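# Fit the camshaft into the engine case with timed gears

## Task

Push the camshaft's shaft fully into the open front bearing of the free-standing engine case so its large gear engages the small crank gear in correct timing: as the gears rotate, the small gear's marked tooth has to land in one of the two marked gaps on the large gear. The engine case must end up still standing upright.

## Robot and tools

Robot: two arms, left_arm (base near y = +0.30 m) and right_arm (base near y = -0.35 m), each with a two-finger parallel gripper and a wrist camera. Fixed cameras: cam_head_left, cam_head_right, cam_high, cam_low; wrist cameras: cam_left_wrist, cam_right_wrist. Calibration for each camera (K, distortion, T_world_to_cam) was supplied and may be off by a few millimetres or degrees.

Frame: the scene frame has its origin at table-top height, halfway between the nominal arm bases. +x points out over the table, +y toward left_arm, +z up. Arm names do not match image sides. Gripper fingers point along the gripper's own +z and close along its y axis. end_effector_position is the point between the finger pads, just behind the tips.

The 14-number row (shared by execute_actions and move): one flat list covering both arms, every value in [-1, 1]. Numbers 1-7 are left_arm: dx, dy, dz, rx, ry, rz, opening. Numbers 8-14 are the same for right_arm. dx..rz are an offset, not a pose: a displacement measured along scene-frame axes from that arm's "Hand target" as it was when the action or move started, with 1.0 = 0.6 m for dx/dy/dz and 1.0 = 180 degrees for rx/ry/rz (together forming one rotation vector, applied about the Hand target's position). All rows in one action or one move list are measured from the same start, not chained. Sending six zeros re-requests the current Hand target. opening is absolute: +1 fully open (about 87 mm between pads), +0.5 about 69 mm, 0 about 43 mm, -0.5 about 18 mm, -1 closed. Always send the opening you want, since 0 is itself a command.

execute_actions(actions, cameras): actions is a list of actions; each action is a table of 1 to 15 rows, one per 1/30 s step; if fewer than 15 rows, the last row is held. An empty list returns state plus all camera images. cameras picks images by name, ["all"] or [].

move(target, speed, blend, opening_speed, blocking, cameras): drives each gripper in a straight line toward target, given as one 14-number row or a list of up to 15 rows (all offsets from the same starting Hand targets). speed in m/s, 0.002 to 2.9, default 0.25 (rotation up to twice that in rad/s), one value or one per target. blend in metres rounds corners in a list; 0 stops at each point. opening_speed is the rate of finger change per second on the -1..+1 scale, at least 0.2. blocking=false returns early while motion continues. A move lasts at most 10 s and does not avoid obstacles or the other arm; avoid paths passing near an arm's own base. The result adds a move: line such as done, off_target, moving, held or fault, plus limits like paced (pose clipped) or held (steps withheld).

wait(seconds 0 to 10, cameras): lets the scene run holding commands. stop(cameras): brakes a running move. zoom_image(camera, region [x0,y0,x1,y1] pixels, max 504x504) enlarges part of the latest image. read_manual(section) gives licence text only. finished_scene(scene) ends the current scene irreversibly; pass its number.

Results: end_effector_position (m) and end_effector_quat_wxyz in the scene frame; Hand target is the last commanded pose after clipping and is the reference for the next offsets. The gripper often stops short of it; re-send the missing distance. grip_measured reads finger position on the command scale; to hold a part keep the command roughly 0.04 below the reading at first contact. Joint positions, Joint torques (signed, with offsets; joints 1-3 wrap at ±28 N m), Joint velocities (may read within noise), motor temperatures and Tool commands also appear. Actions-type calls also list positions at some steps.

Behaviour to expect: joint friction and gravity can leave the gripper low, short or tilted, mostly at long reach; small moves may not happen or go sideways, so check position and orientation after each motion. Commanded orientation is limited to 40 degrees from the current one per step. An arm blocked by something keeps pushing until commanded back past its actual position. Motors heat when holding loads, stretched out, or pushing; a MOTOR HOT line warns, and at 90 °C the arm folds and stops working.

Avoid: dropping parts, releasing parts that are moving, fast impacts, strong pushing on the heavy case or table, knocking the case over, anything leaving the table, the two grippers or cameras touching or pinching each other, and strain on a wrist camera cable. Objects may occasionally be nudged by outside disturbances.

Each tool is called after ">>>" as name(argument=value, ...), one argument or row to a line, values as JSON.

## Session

>>> execute_actions(
  actions=[],
)

>>> zoom_image(
  camera="cam_head_right",
  region=[250, 140, 650, 400],
)

>>> zoom_image(
  camera="cam_high",
  region=[320, 140, 560, 340],
)

Scene clock: 0.00 s.
left_arm: end_effector_position=(+0.3243, +0.1781, +0.3408) grip_measured=+1.000 end_effector_quat_wxyz=(+0.476, +0.002, +0.813, -0.334) | right_arm: end_effector_position=(+0.3744, -0.1201, +0.3032) grip_measured=+0.980 end_effector_quat_wxyz=(+0.361, -0.101, +0.901, +0.218)
Joint positions: left_arm=[-0.047 1.083 1.188 -0.481 0.501 -0.422 1] | right_arm=[0.485 1.595 1.699 -0.81 -0.131 0.321 0.99]
Joint velocities: within noise
Joint torques (N m): no reading
Motor temperatures (°C): left_arm=[20 27 34 24 22 22 22] | right_arm=[22 32 26 26 19 22 20]
Heat: left arm: 34 °C; right arm: 32 °C.
Hand target: left_arm +0.3240, +0.1782, +0.3451; +0.481, +0.003, +0.811, -0.335 | right_arm +0.3745, -0.1200, +0.3122; +0.372, -0.101, +0.896, +0.222
Tool commands: left_gripper/opening=+1.0 right_gripper/opening=+1.0
camera_calibration:
cam_left_wrist: T_world_to_cam=[[-0.319943, -0.787927, 0.526125, 0.066236], [-0.946213, 0.237517, -0.219697, 0.357387], [0.0481414, -0.568117, -0.821539, 0.512299], [0, 0, 0, 1]] pos_world=[0.334693, 0.258349, 0.464542]
cam_right_wrist: T_world_to_cam=[[0.333919, -0.884478, -0.325878, -0.134568], [-0.928772, -0.367735, 0.0463957, 0.311109], [-0.160873, 0.287174, -0.944273, 0.5255], [0, 0, 0, 1]] pos_world=[0.418422, -0.155527, 0.437928]

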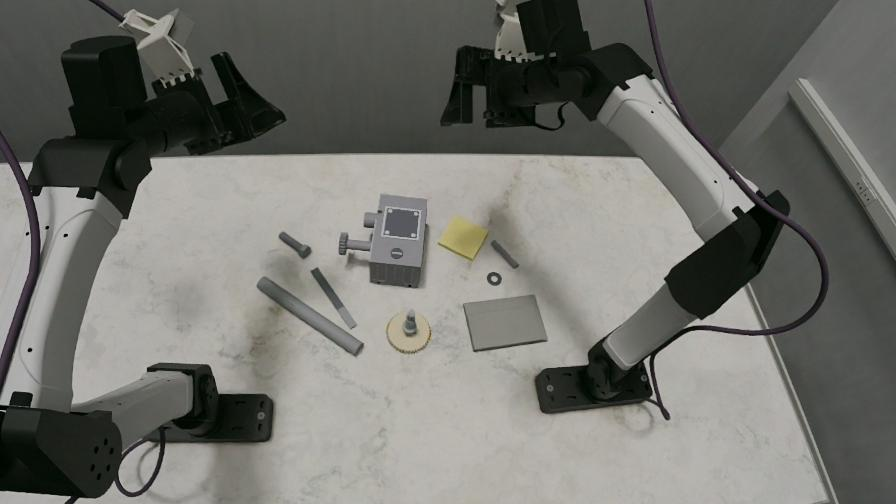

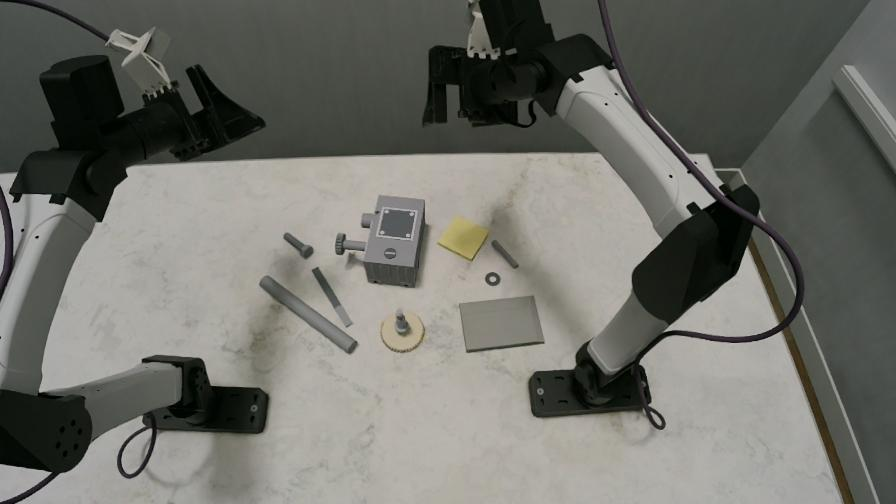

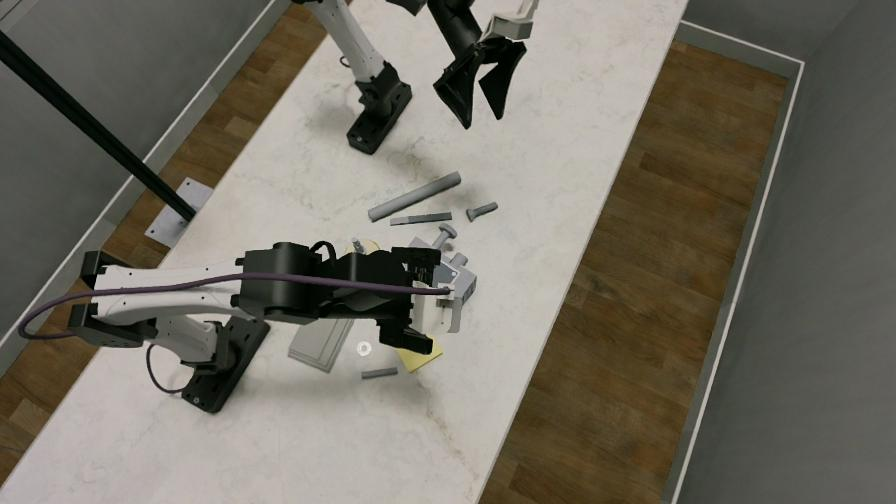

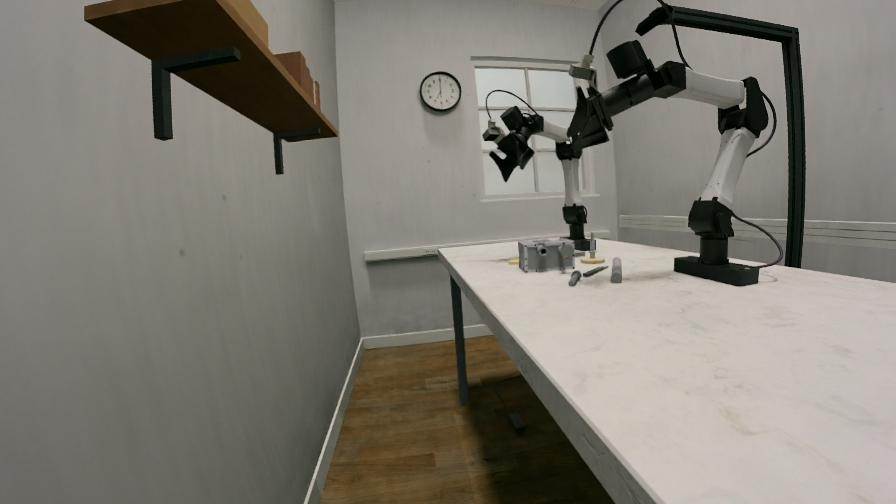

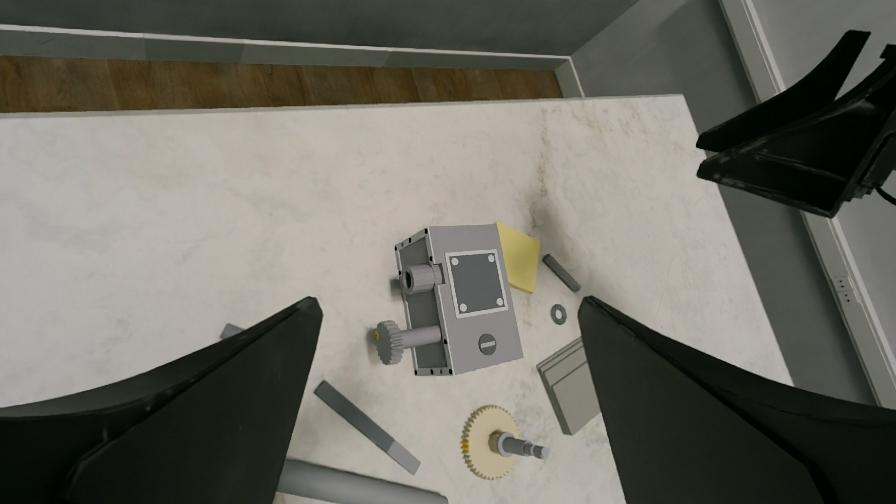

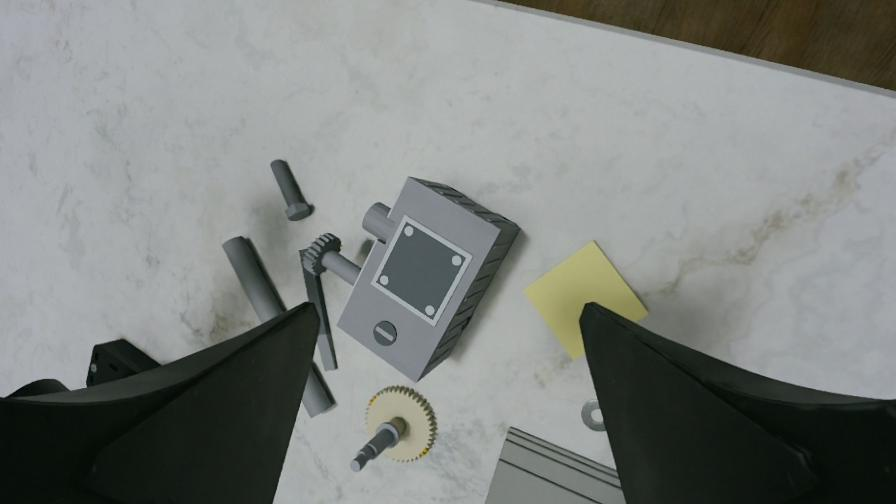

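Scaled by 1.260.

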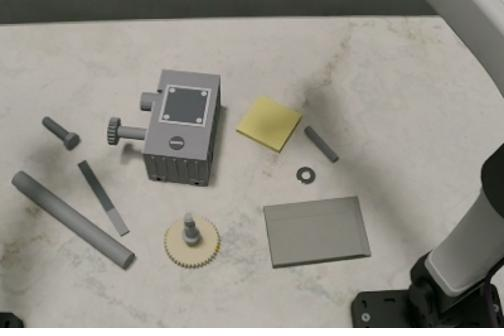

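Scaled by 2.100.

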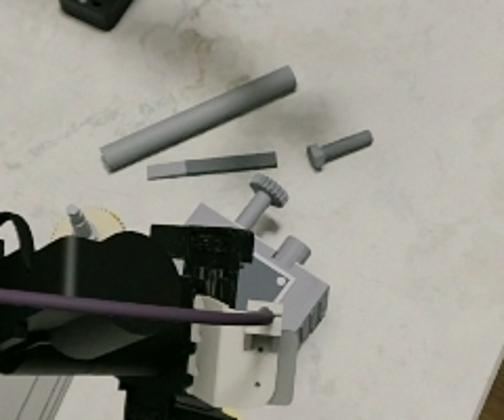

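>>> move(
  target=[0,0,0,0,0,0,1,-0.3875,0.137,-0.155,-0.268,0.125,0.286,0.6],
  cameras=["cam_head_left","cam_high","cam_right_wrist","cam_left_wrist"],
)

>>> zoom_image(
  camera="cam_left_wrist",
  region=[340, 200, 600, 500],
)

>>> zoom_image(
  camera="cam_right_wrist",
  region=[250, 200, 650, 504],
)

Scene clock: 63.23 s.
left_arm: end_effector_position=(+0.3243, +0.1781, +0.3408) grip_measured=+1.000 end_effector_quat_wxyz=(+0.476, +0.002, +0.813, -0.334) | right_arm: end_effector_position=(+0.1404, -0.0359, +0.2245) grip_measured=+0.600 end_effector_quat_wxyz=(+0.047, -0.555, +0.830, +0.037)
Joint positions: left_arm=[-0.047 1.083 1.188 -0.481 0.501 -0.422 1] | right_arm=[1.185 1.929 2.035 -1.557 -0.009 0.005 0.8]
Joint torques (N m): left_arm=[0.2 -2.7 8.94 1.98 0.12 0.1] | right_arm=[-0.27 -8.85 5.86 0.53 0.13 -0.09]
Motor temperatures (°C): left_arm=[20 27 39 30 22 22 22] | right_arm=[22 39 32 29 19 22 20]
Heat: left arm: 39 °C; right arm: 39 °C.
Hand target: left_arm +0.3240, +0.1782, +0.3451; +0.481, +0.003, +0.811, -0.335 | right_arm +0.1419, -0.0378, +0.2191; +0.000, -0.561, +0.828, +0.000
Off the commanded pose: left_arm 0.004 m, 1 deg | right_arm 0.006 m, 7 deg.
joint sent to its limit (right arm) — joint 4 (wrist pitch), lower limit. The joint targets are off in orientation, not in position.
move: off_target (right_arm)
camera_calibration:
cam_left_wrist: T_world_to_cam=[[-0.319943, -0.787927, 0.526125, 0.066236], [-0.946213, 0.237517, -0.219697, 0.357387], [0.0481414, -0.568117, -0.821539, 0.512299], [0, 0, 0, 1]] pos_world=[0.334693, 0.258349, 0.464542]
cam_right_wrist: T_world_to_cam=[[0.92122, -0.388906, -0.0103008, -0.143179], [-0.277804, -0.676123, 0.68241, -0.116934], [-0.272358, -0.625788, -0.730897, 0.324305], [0, 0, 0, 1]] pos_world=[0.187741, 0.0682014, 0.315356]
Images, in order (width x height): cam_head_left 896x504, cam_high 896x504, cam_left_wrist 896x504, cam_right_wrist 896x504.

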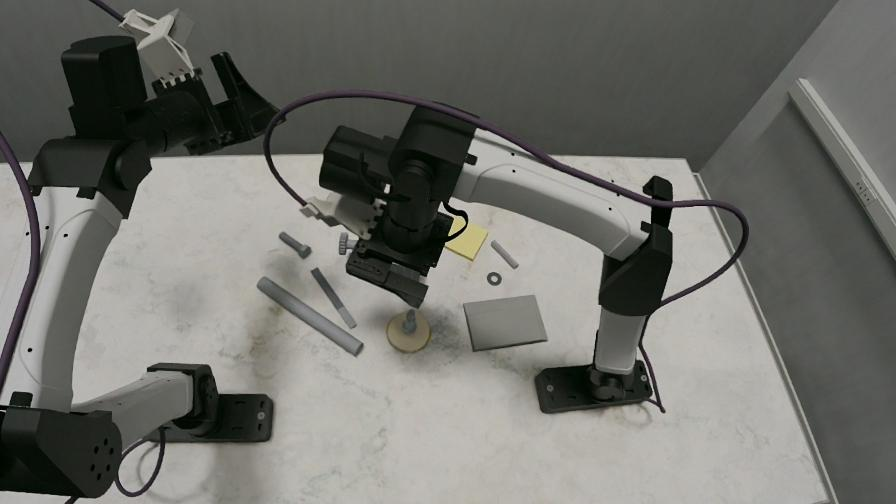

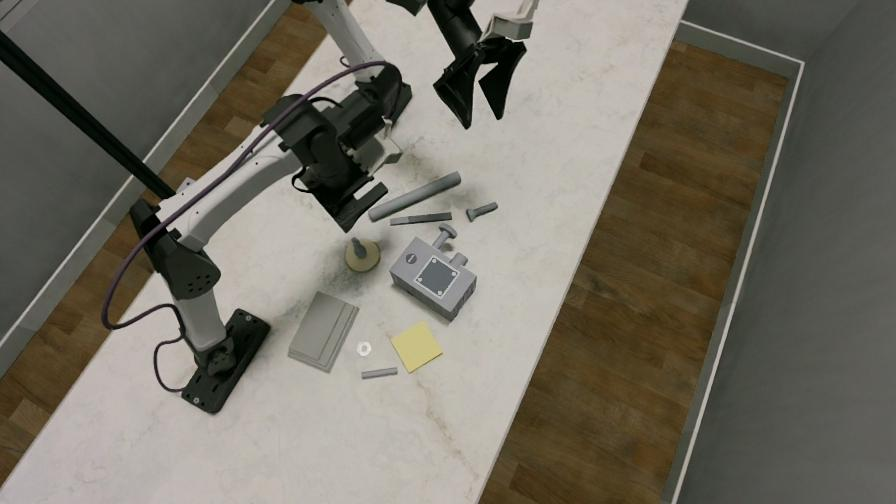

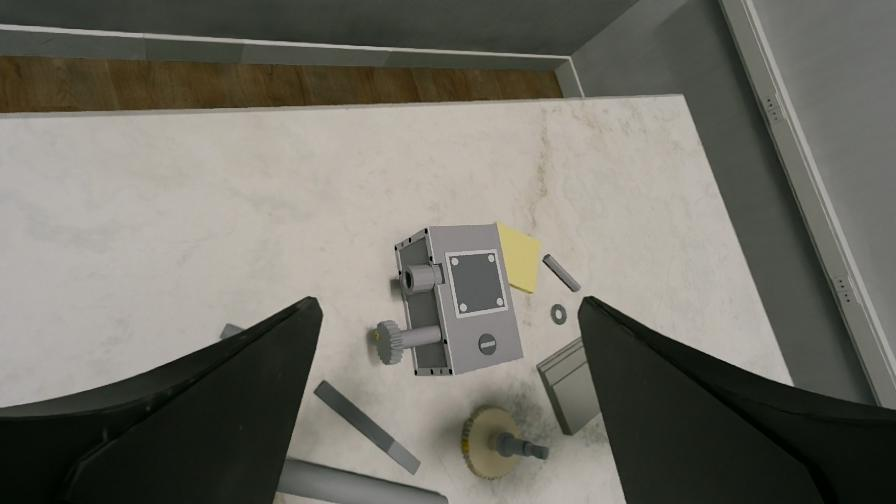

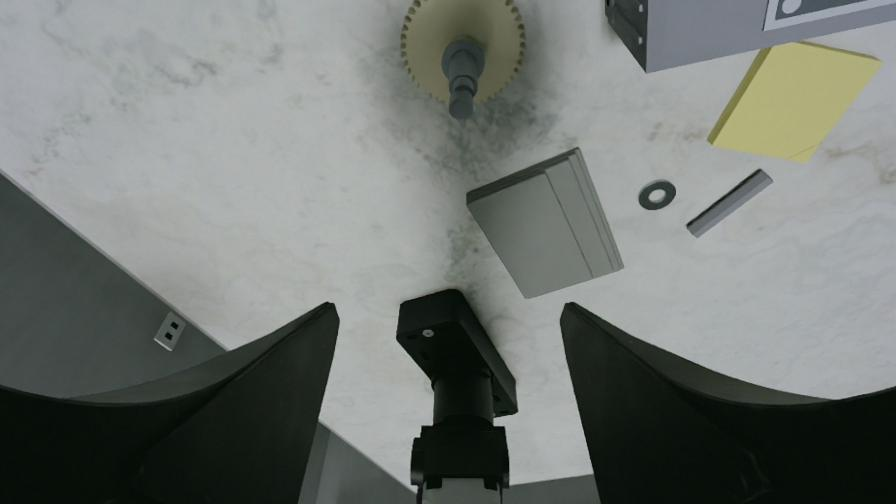

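Scaled by 1.680.

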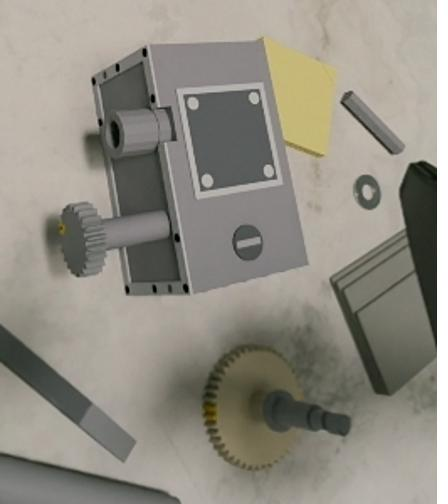

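Scaled by 1.260.

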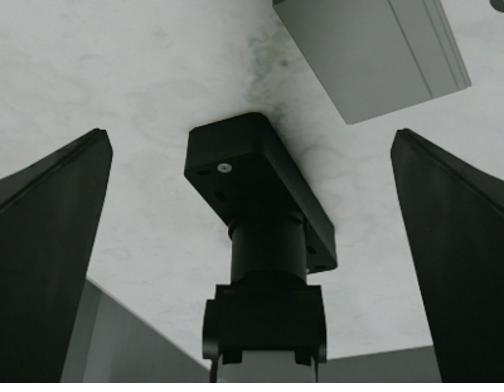

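>>> move(
  target=[0,0,0,0,0,0,1,0.013,0.006,-0.165,0,0,0,0.6],
  speed=0.15,
  cameras=["cam_head_left","cam_head_right","cam_high","cam_right_wrist"],
)

>>> zoom_image(
  camera="cam_head_left",
  region=[340, 240, 480, 370],
)

>>> zoom_image(
  camera="cam_high",
  region=[310, 180, 430, 290],
)

Scene clock: 72.00 s.
left_arm: end_effector_position=(+0.3243, +0.1781, +0.3408) grip_measured=+1.000 end_effector_quat_wxyz=(+0.476, +0.002, +0.813, -0.334) | right_arm: end_effector_position=(+0.1455, -0.0348, +0.1256) grip_measured=+0.600 end_effector_quat_wxyz=(-0.001, -0.558, +0.830, +0.004)
Joint positions: left_arm=[-0.047 1.083 1.188 -0.481 0.501 -0.422 1] | right_arm=[1.174 2.002 1.726 -1.292 -0.009 -0.01 0.8]
Joint torques (N m): left_arm=[0.17 -2.71 9.03 1.99 0.13 0.1] | right_arm=[-0.55 -10.32 5.83 0.57 0.15 -0.11]
Heat: left arm: 39 °C; right arm: 38 °C.
Hand target: left_arm +0.3240, +0.1782, +0.3451; +0.481, +0.003, +0.811, -0.335 | right_arm +0.1497, -0.0343, +0.1201; +0.000, -0.561, +0.828, +0.000
Off the commanded pose: left_arm 0.004 m, 1 deg | right_arm 0.007 m, 1 deg.
move: done
camera_calibration:
cam_right_wrist: T_world_to_cam=[[0.92256, -0.385753, -0.00877296, -0.148688], [-0.243016, -0.598554, 0.763333, -0.0598175], [-0.299709, -0.702088, -0.645946, 0.244767], [0, 0, 0, 1]] pos_world=[0.195995, 0.0786872, 0.202462]
Images, in order (width x height): cam_head_left 896x504, cam_head_right 896x504, cam_high 896x504, cam_right_wrist 896x504.

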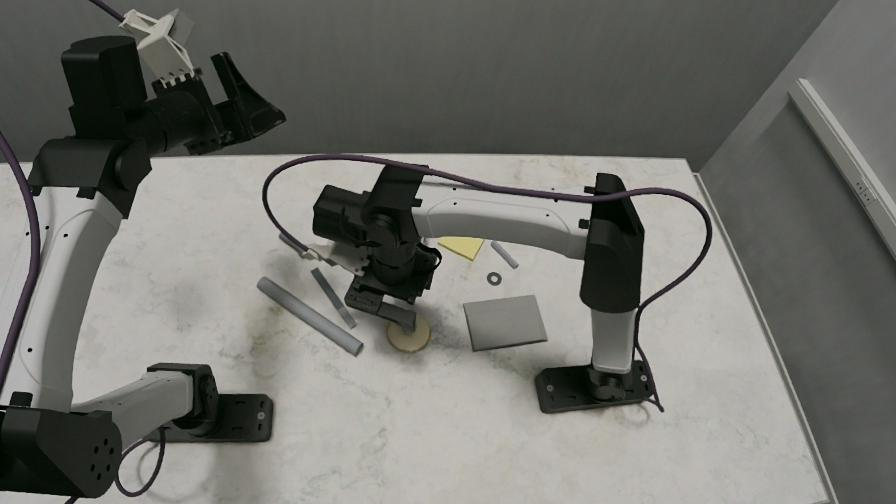

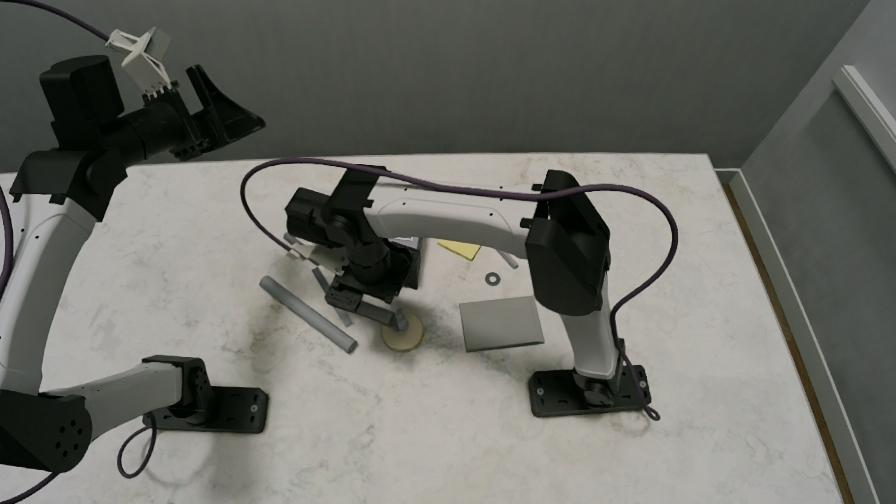

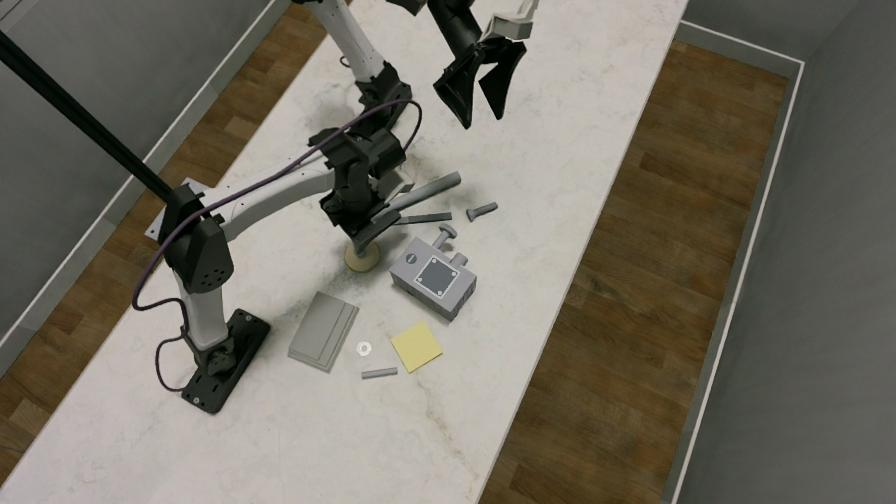

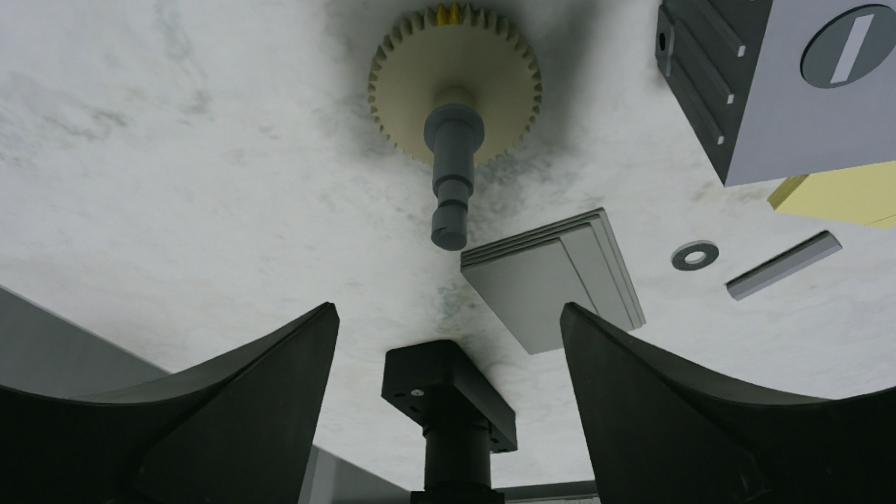

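Scaled by 3.600.

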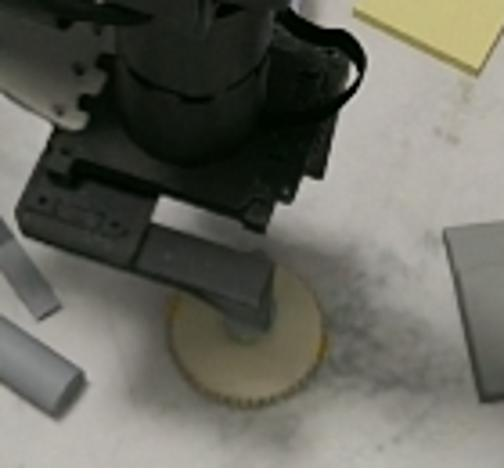

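Scaled by 4.200.

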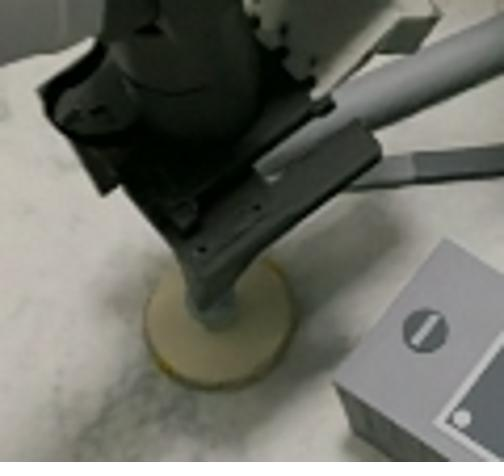

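>>> move(
  target=[0,0,0,0,0,0,1,0.003,0.004,-0.083,0,0,0,0.6],
  speed=0.1,
  cameras=["cam_right_wrist","cam_head_left"],
)

>>> zoom_image(
  camera="cam_head_left",
  region=[340, 240, 480, 370],
)

Scene clock: 82.63 s.
left_arm: end_effector_position=(+0.3243, +0.1781, +0.3408) grip_measured=+1.000 end_effector_quat_wxyz=(+0.476, +0.002, +0.813, -0.334) | right_arm: end_effector_position=(+0.1477, -0.0311, +0.0773) grip_measured=+0.600 end_effector_quat_wxyz=(+0.000, -0.558, +0.830, +0.006)
Joint positions: left_arm=[-0.047 1.083 1.188 -0.481 0.501 -0.422 1] | right_arm=[1.172 2.038 1.586 -1.112 -0.009 -0.012 0.8]
Joint torques (N m): left_arm=[0.16 -2.76 8.96 2 0.12 0.11] | right_arm=[-0.53 -10.21 5.56 0.55 0.13 -0.11]
Heat: left arm: 39 °C; right arm: 38 °C.
Hand target: left_arm +0.3240, +0.1782, +0.3451; +0.481, +0.003, +0.811, -0.335 | right_arm +0.1515, -0.0318, +0.0703; +0.000, -0.561, +0.828, +0.000
Off the commanded pose: left_arm 0.004 m, 1 deg | right_arm 0.008 m, 1 deg.
move: done
camera_calibration:
cam_right_wrist: T_world_to_cam=[[0.922743, -0.385318, -0.0086864, -0.149818], [-0.244168, -0.601864, 0.760356, -0.0198202], [-0.298207, -0.699492, -0.649448, 0.216943], [0, 0, 0, 1]] pos_world=[0.198098, 0.0820929, 0.154662]
Images, in order (width x height): cam_head_left 896x504, cam_right_wrist 896x504.

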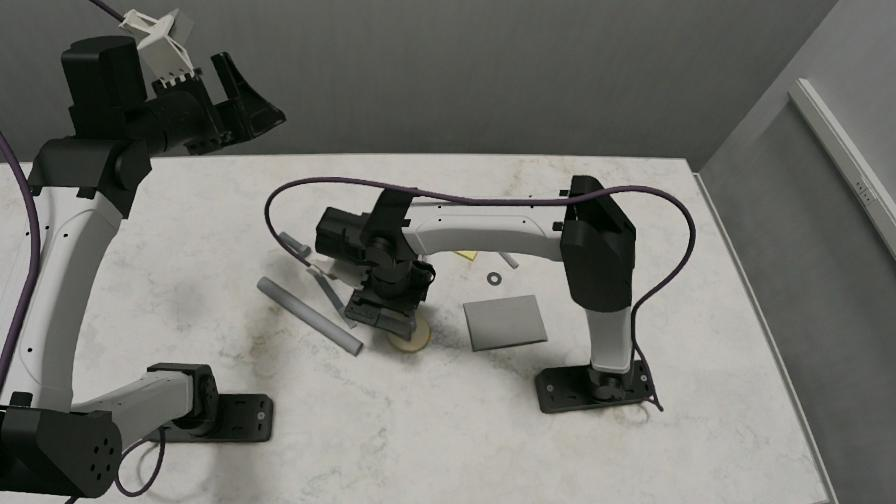

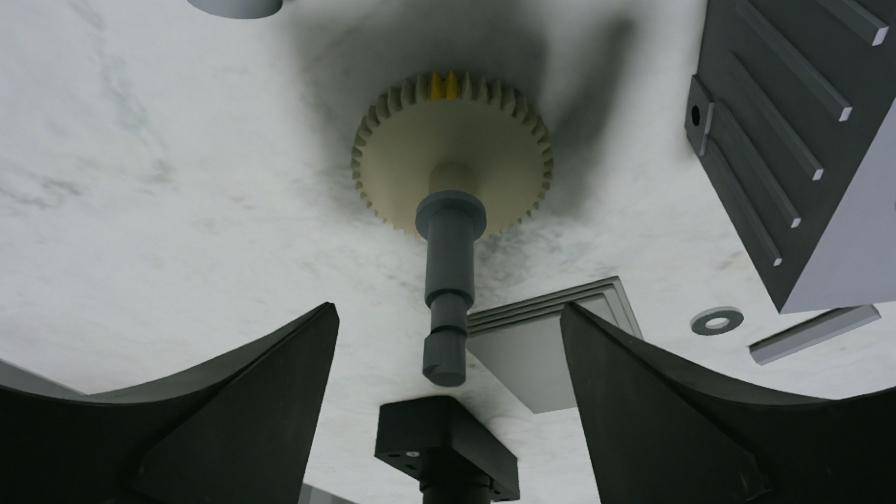

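Scaled by 3.600.

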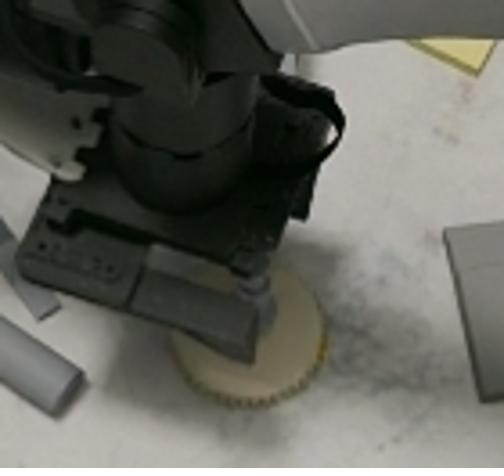

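>>> move(
  target=[
    [0,0,0,0,0,0,1,0,0.001,-0.024,0,0,0,0.6],
    [0,0,0,0,0,0,1,0,0.001,-0.024,0,0,0,-0.85],
  ],
  speed=0.06,
  opening_speed=0.6,
  cameras=["cam_right_wrist"],
)

Scene clock: 91.97 s.
left_arm: end_effector_position=(+0.3243, +0.1781, +0.3408) grip_measured=+1.000 end_effector_quat_wxyz=(+0.476, +0.002, +0.813, -0.334) | right_arm: end_effector_position=(+0.1483, -0.0296, +0.0642) grip_measured=-0.567 end_effector_quat_wxyz=(+0.002, -0.558, +0.830, +0.007)
Joint positions: left_arm=[-0.047 1.083 1.188 -0.481 0.501 -0.422 1] | right_arm=[1.172 2.051 1.553 -1.061 -0.009 -0.012 0.216]
Joint torques (N m): left_arm=[0.2 -2.8 8.95 1.97 0.12 0.1] | right_arm=[-0.59 -10 5.39 0.58 0.14 -0.11]
Heat: left arm: 40 °C; right arm: 39 °C.
Hand target: left_arm +0.3240, +0.1782, +0.3451; +0.481, +0.003, +0.811, -0.335 | right_arm +0.1515, -0.0312, +0.0561; +0.000, -0.561, +0.828, +0.000
Off the commanded pose: left_arm 0.004 m, 1 deg | right_arm 0.009 m, 1 deg.
move: done
camera_calibration:
cam_right_wrist: T_world_to_cam=[[0.922775, -0.385242, -0.00869251, -0.149884], [-0.245473, -0.605074, 0.757383, -0.00860378], [-0.297035, -0.69676, -0.652913, 0.20975], [0, 0, 0, 1]] pos_world=[0.1985, 0.0831978, 0.142162]
Images, in order (width x height): cam_right_wrist 896x504.

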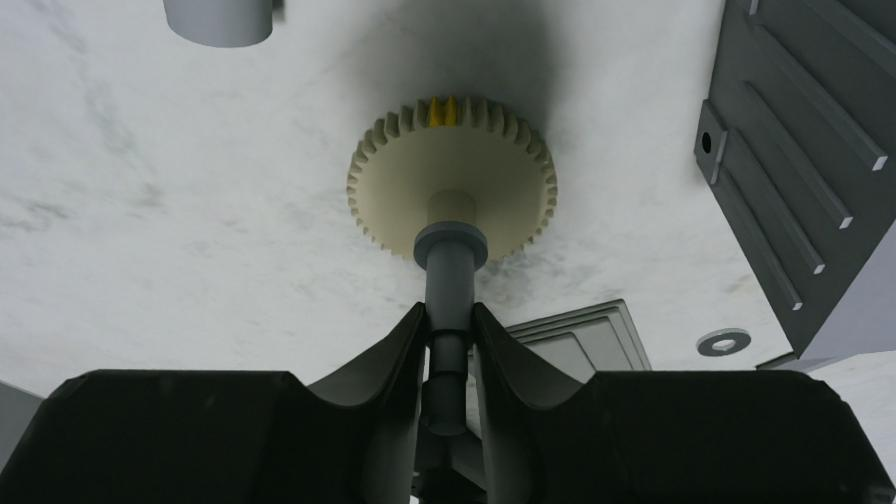

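>>> move(
  target=[
    [0,0,0.0,0,0,0,1,0,0,0.22,0,0,0,-0.85],
    [-0.057,0.05,-0.25,-0.155,0,0,1,0.2475,0.052,0.257,0.483,-0.13,0.059,-0.85],
  ],
  speed=[0.15,0.3],
  cameras=["all"],
)

>>> zoom_image(
  camera="cam_left_wrist",
  region=[250, 50, 650, 350],
)

Scene clock: 117.23 s.
left_arm: end_effector_position=(+0.2929, +0.2083, +0.1991) grip_measured=+1.000 end_effector_quat_wxyz=(+0.470, -0.114, +0.706, -0.517) | right_arm: end_effector_position=(+0.2993, -0.0008, +0.2059) grip_measured=-0.567 end_effector_quat_wxyz=(+0.524, -0.464, +0.548, +0.458)
Joint positions: left_arm=[0.274 1.051 0.227 0.787 0.912 -0.964 1] | right_arm=[0.599 1.641 0.756 0.841 -0.823 -0.017 0.216]
Joint torques (N m): left_arm=[0.8 -1.29 6.02 2.07 0.19 0.09] | right_arm=[-0.43 -7.13 6.11 2.15 -0.05 0.11]
Heat: left arm: 40 °C; right arm: 40 °C.
Hand target: left_arm +0.2897, +0.2082, +0.1950; +0.467, -0.113, +0.706, -0.520 | right_arm +0.3001, +0.0000, +0.2102; +0.534, -0.464, +0.535, +0.462
Off the commanded pose: left_arm 0.005 m, 0 deg | right_arm 0.005 m, 2 deg.
move: done
camera_calibration:
cam_left_wrist: T_world_to_cam=[[-0.323624, -0.456322, 0.828877, 0.0262553], [-0.94399, 0.0960764, -0.315676, 0.337268], [0.0644144, -0.884613, -0.461856, 0.404027], [0, 0, 0, 1]] pos_world=[0.300849, 0.336985, 0.271307]
cam_right_wrist: T_world_to_cam=[[0.988394, -0.150099, -0.0233839, -0.293325], [-0.132043, -0.77278, -0.620787, 0.188263], [0.0751091, 0.61667, -0.78363, 0.283817], [0, 0, 0, 1]] pos_world=[0.293462, -0.0735632, 0.33242]

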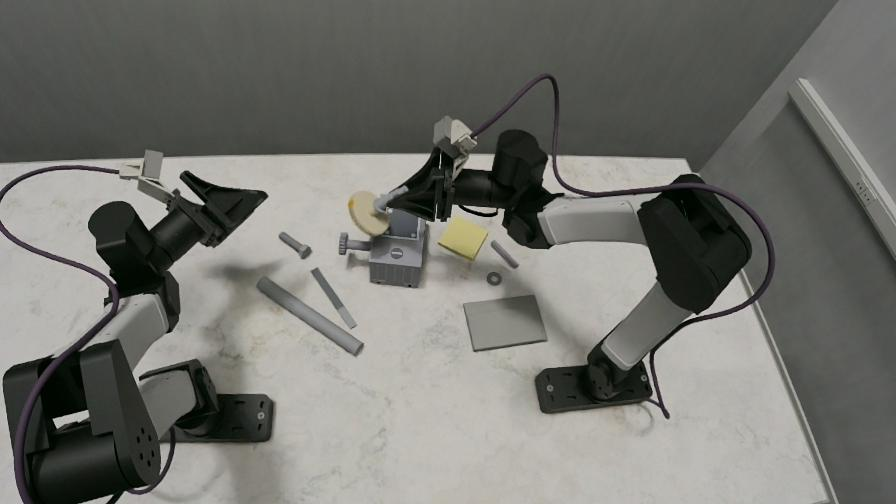

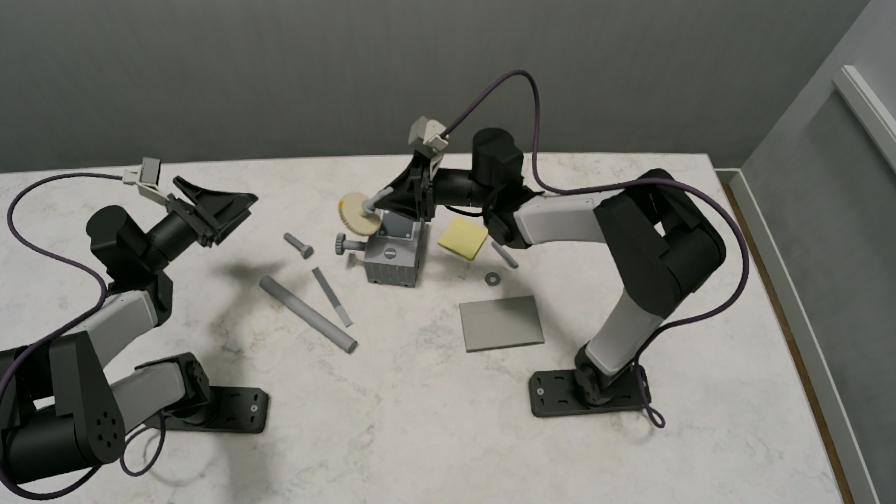

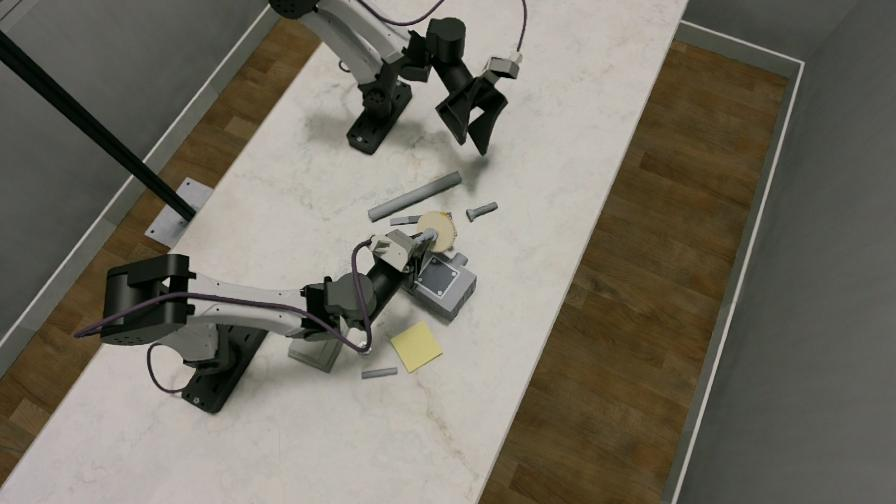

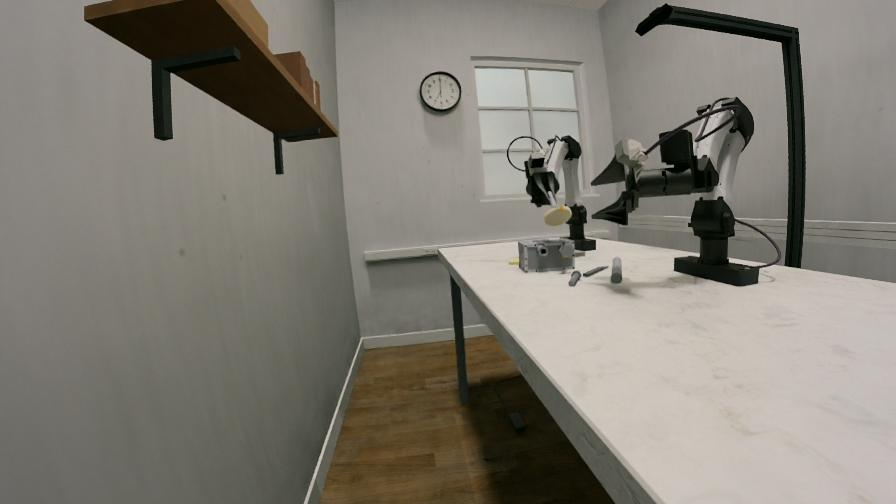

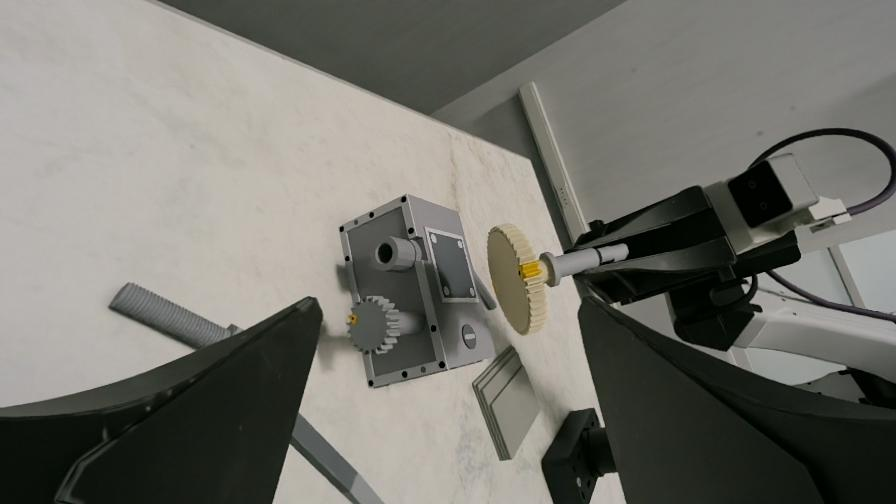

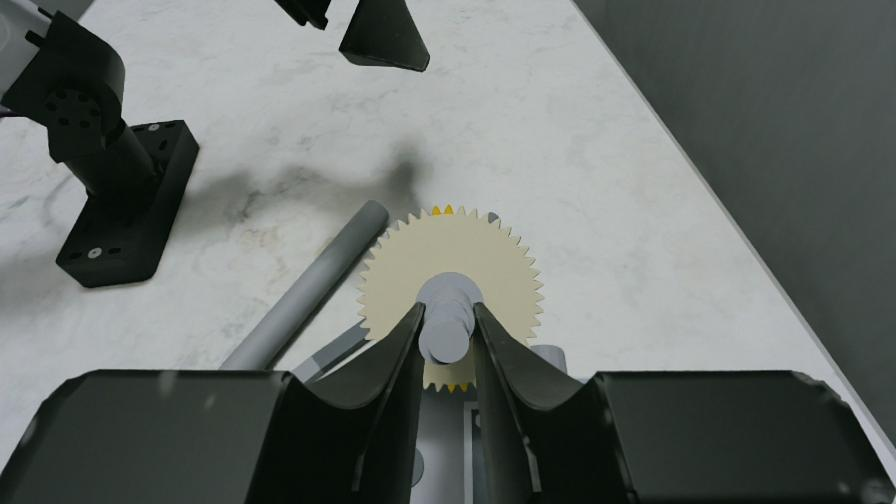

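Scaled by 1.260.

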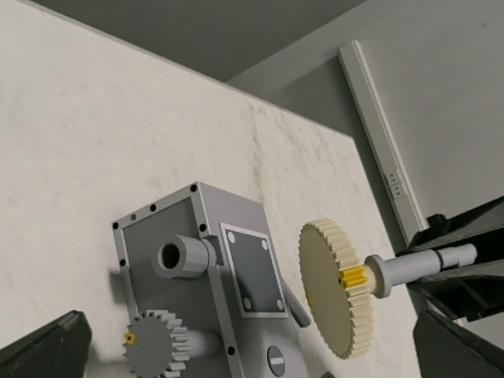

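>>> zoom_image(
  camera="cam_left_wrist",
  region=[320, 180, 500, 400],
)

Scaled by 2.291.

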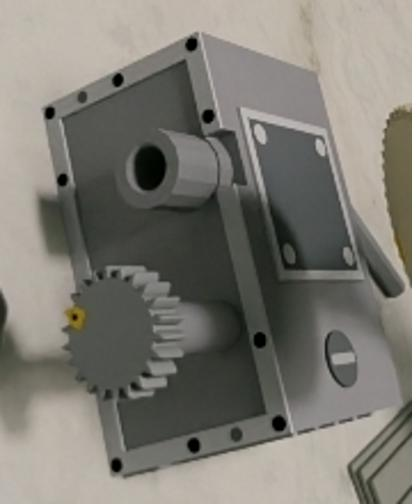

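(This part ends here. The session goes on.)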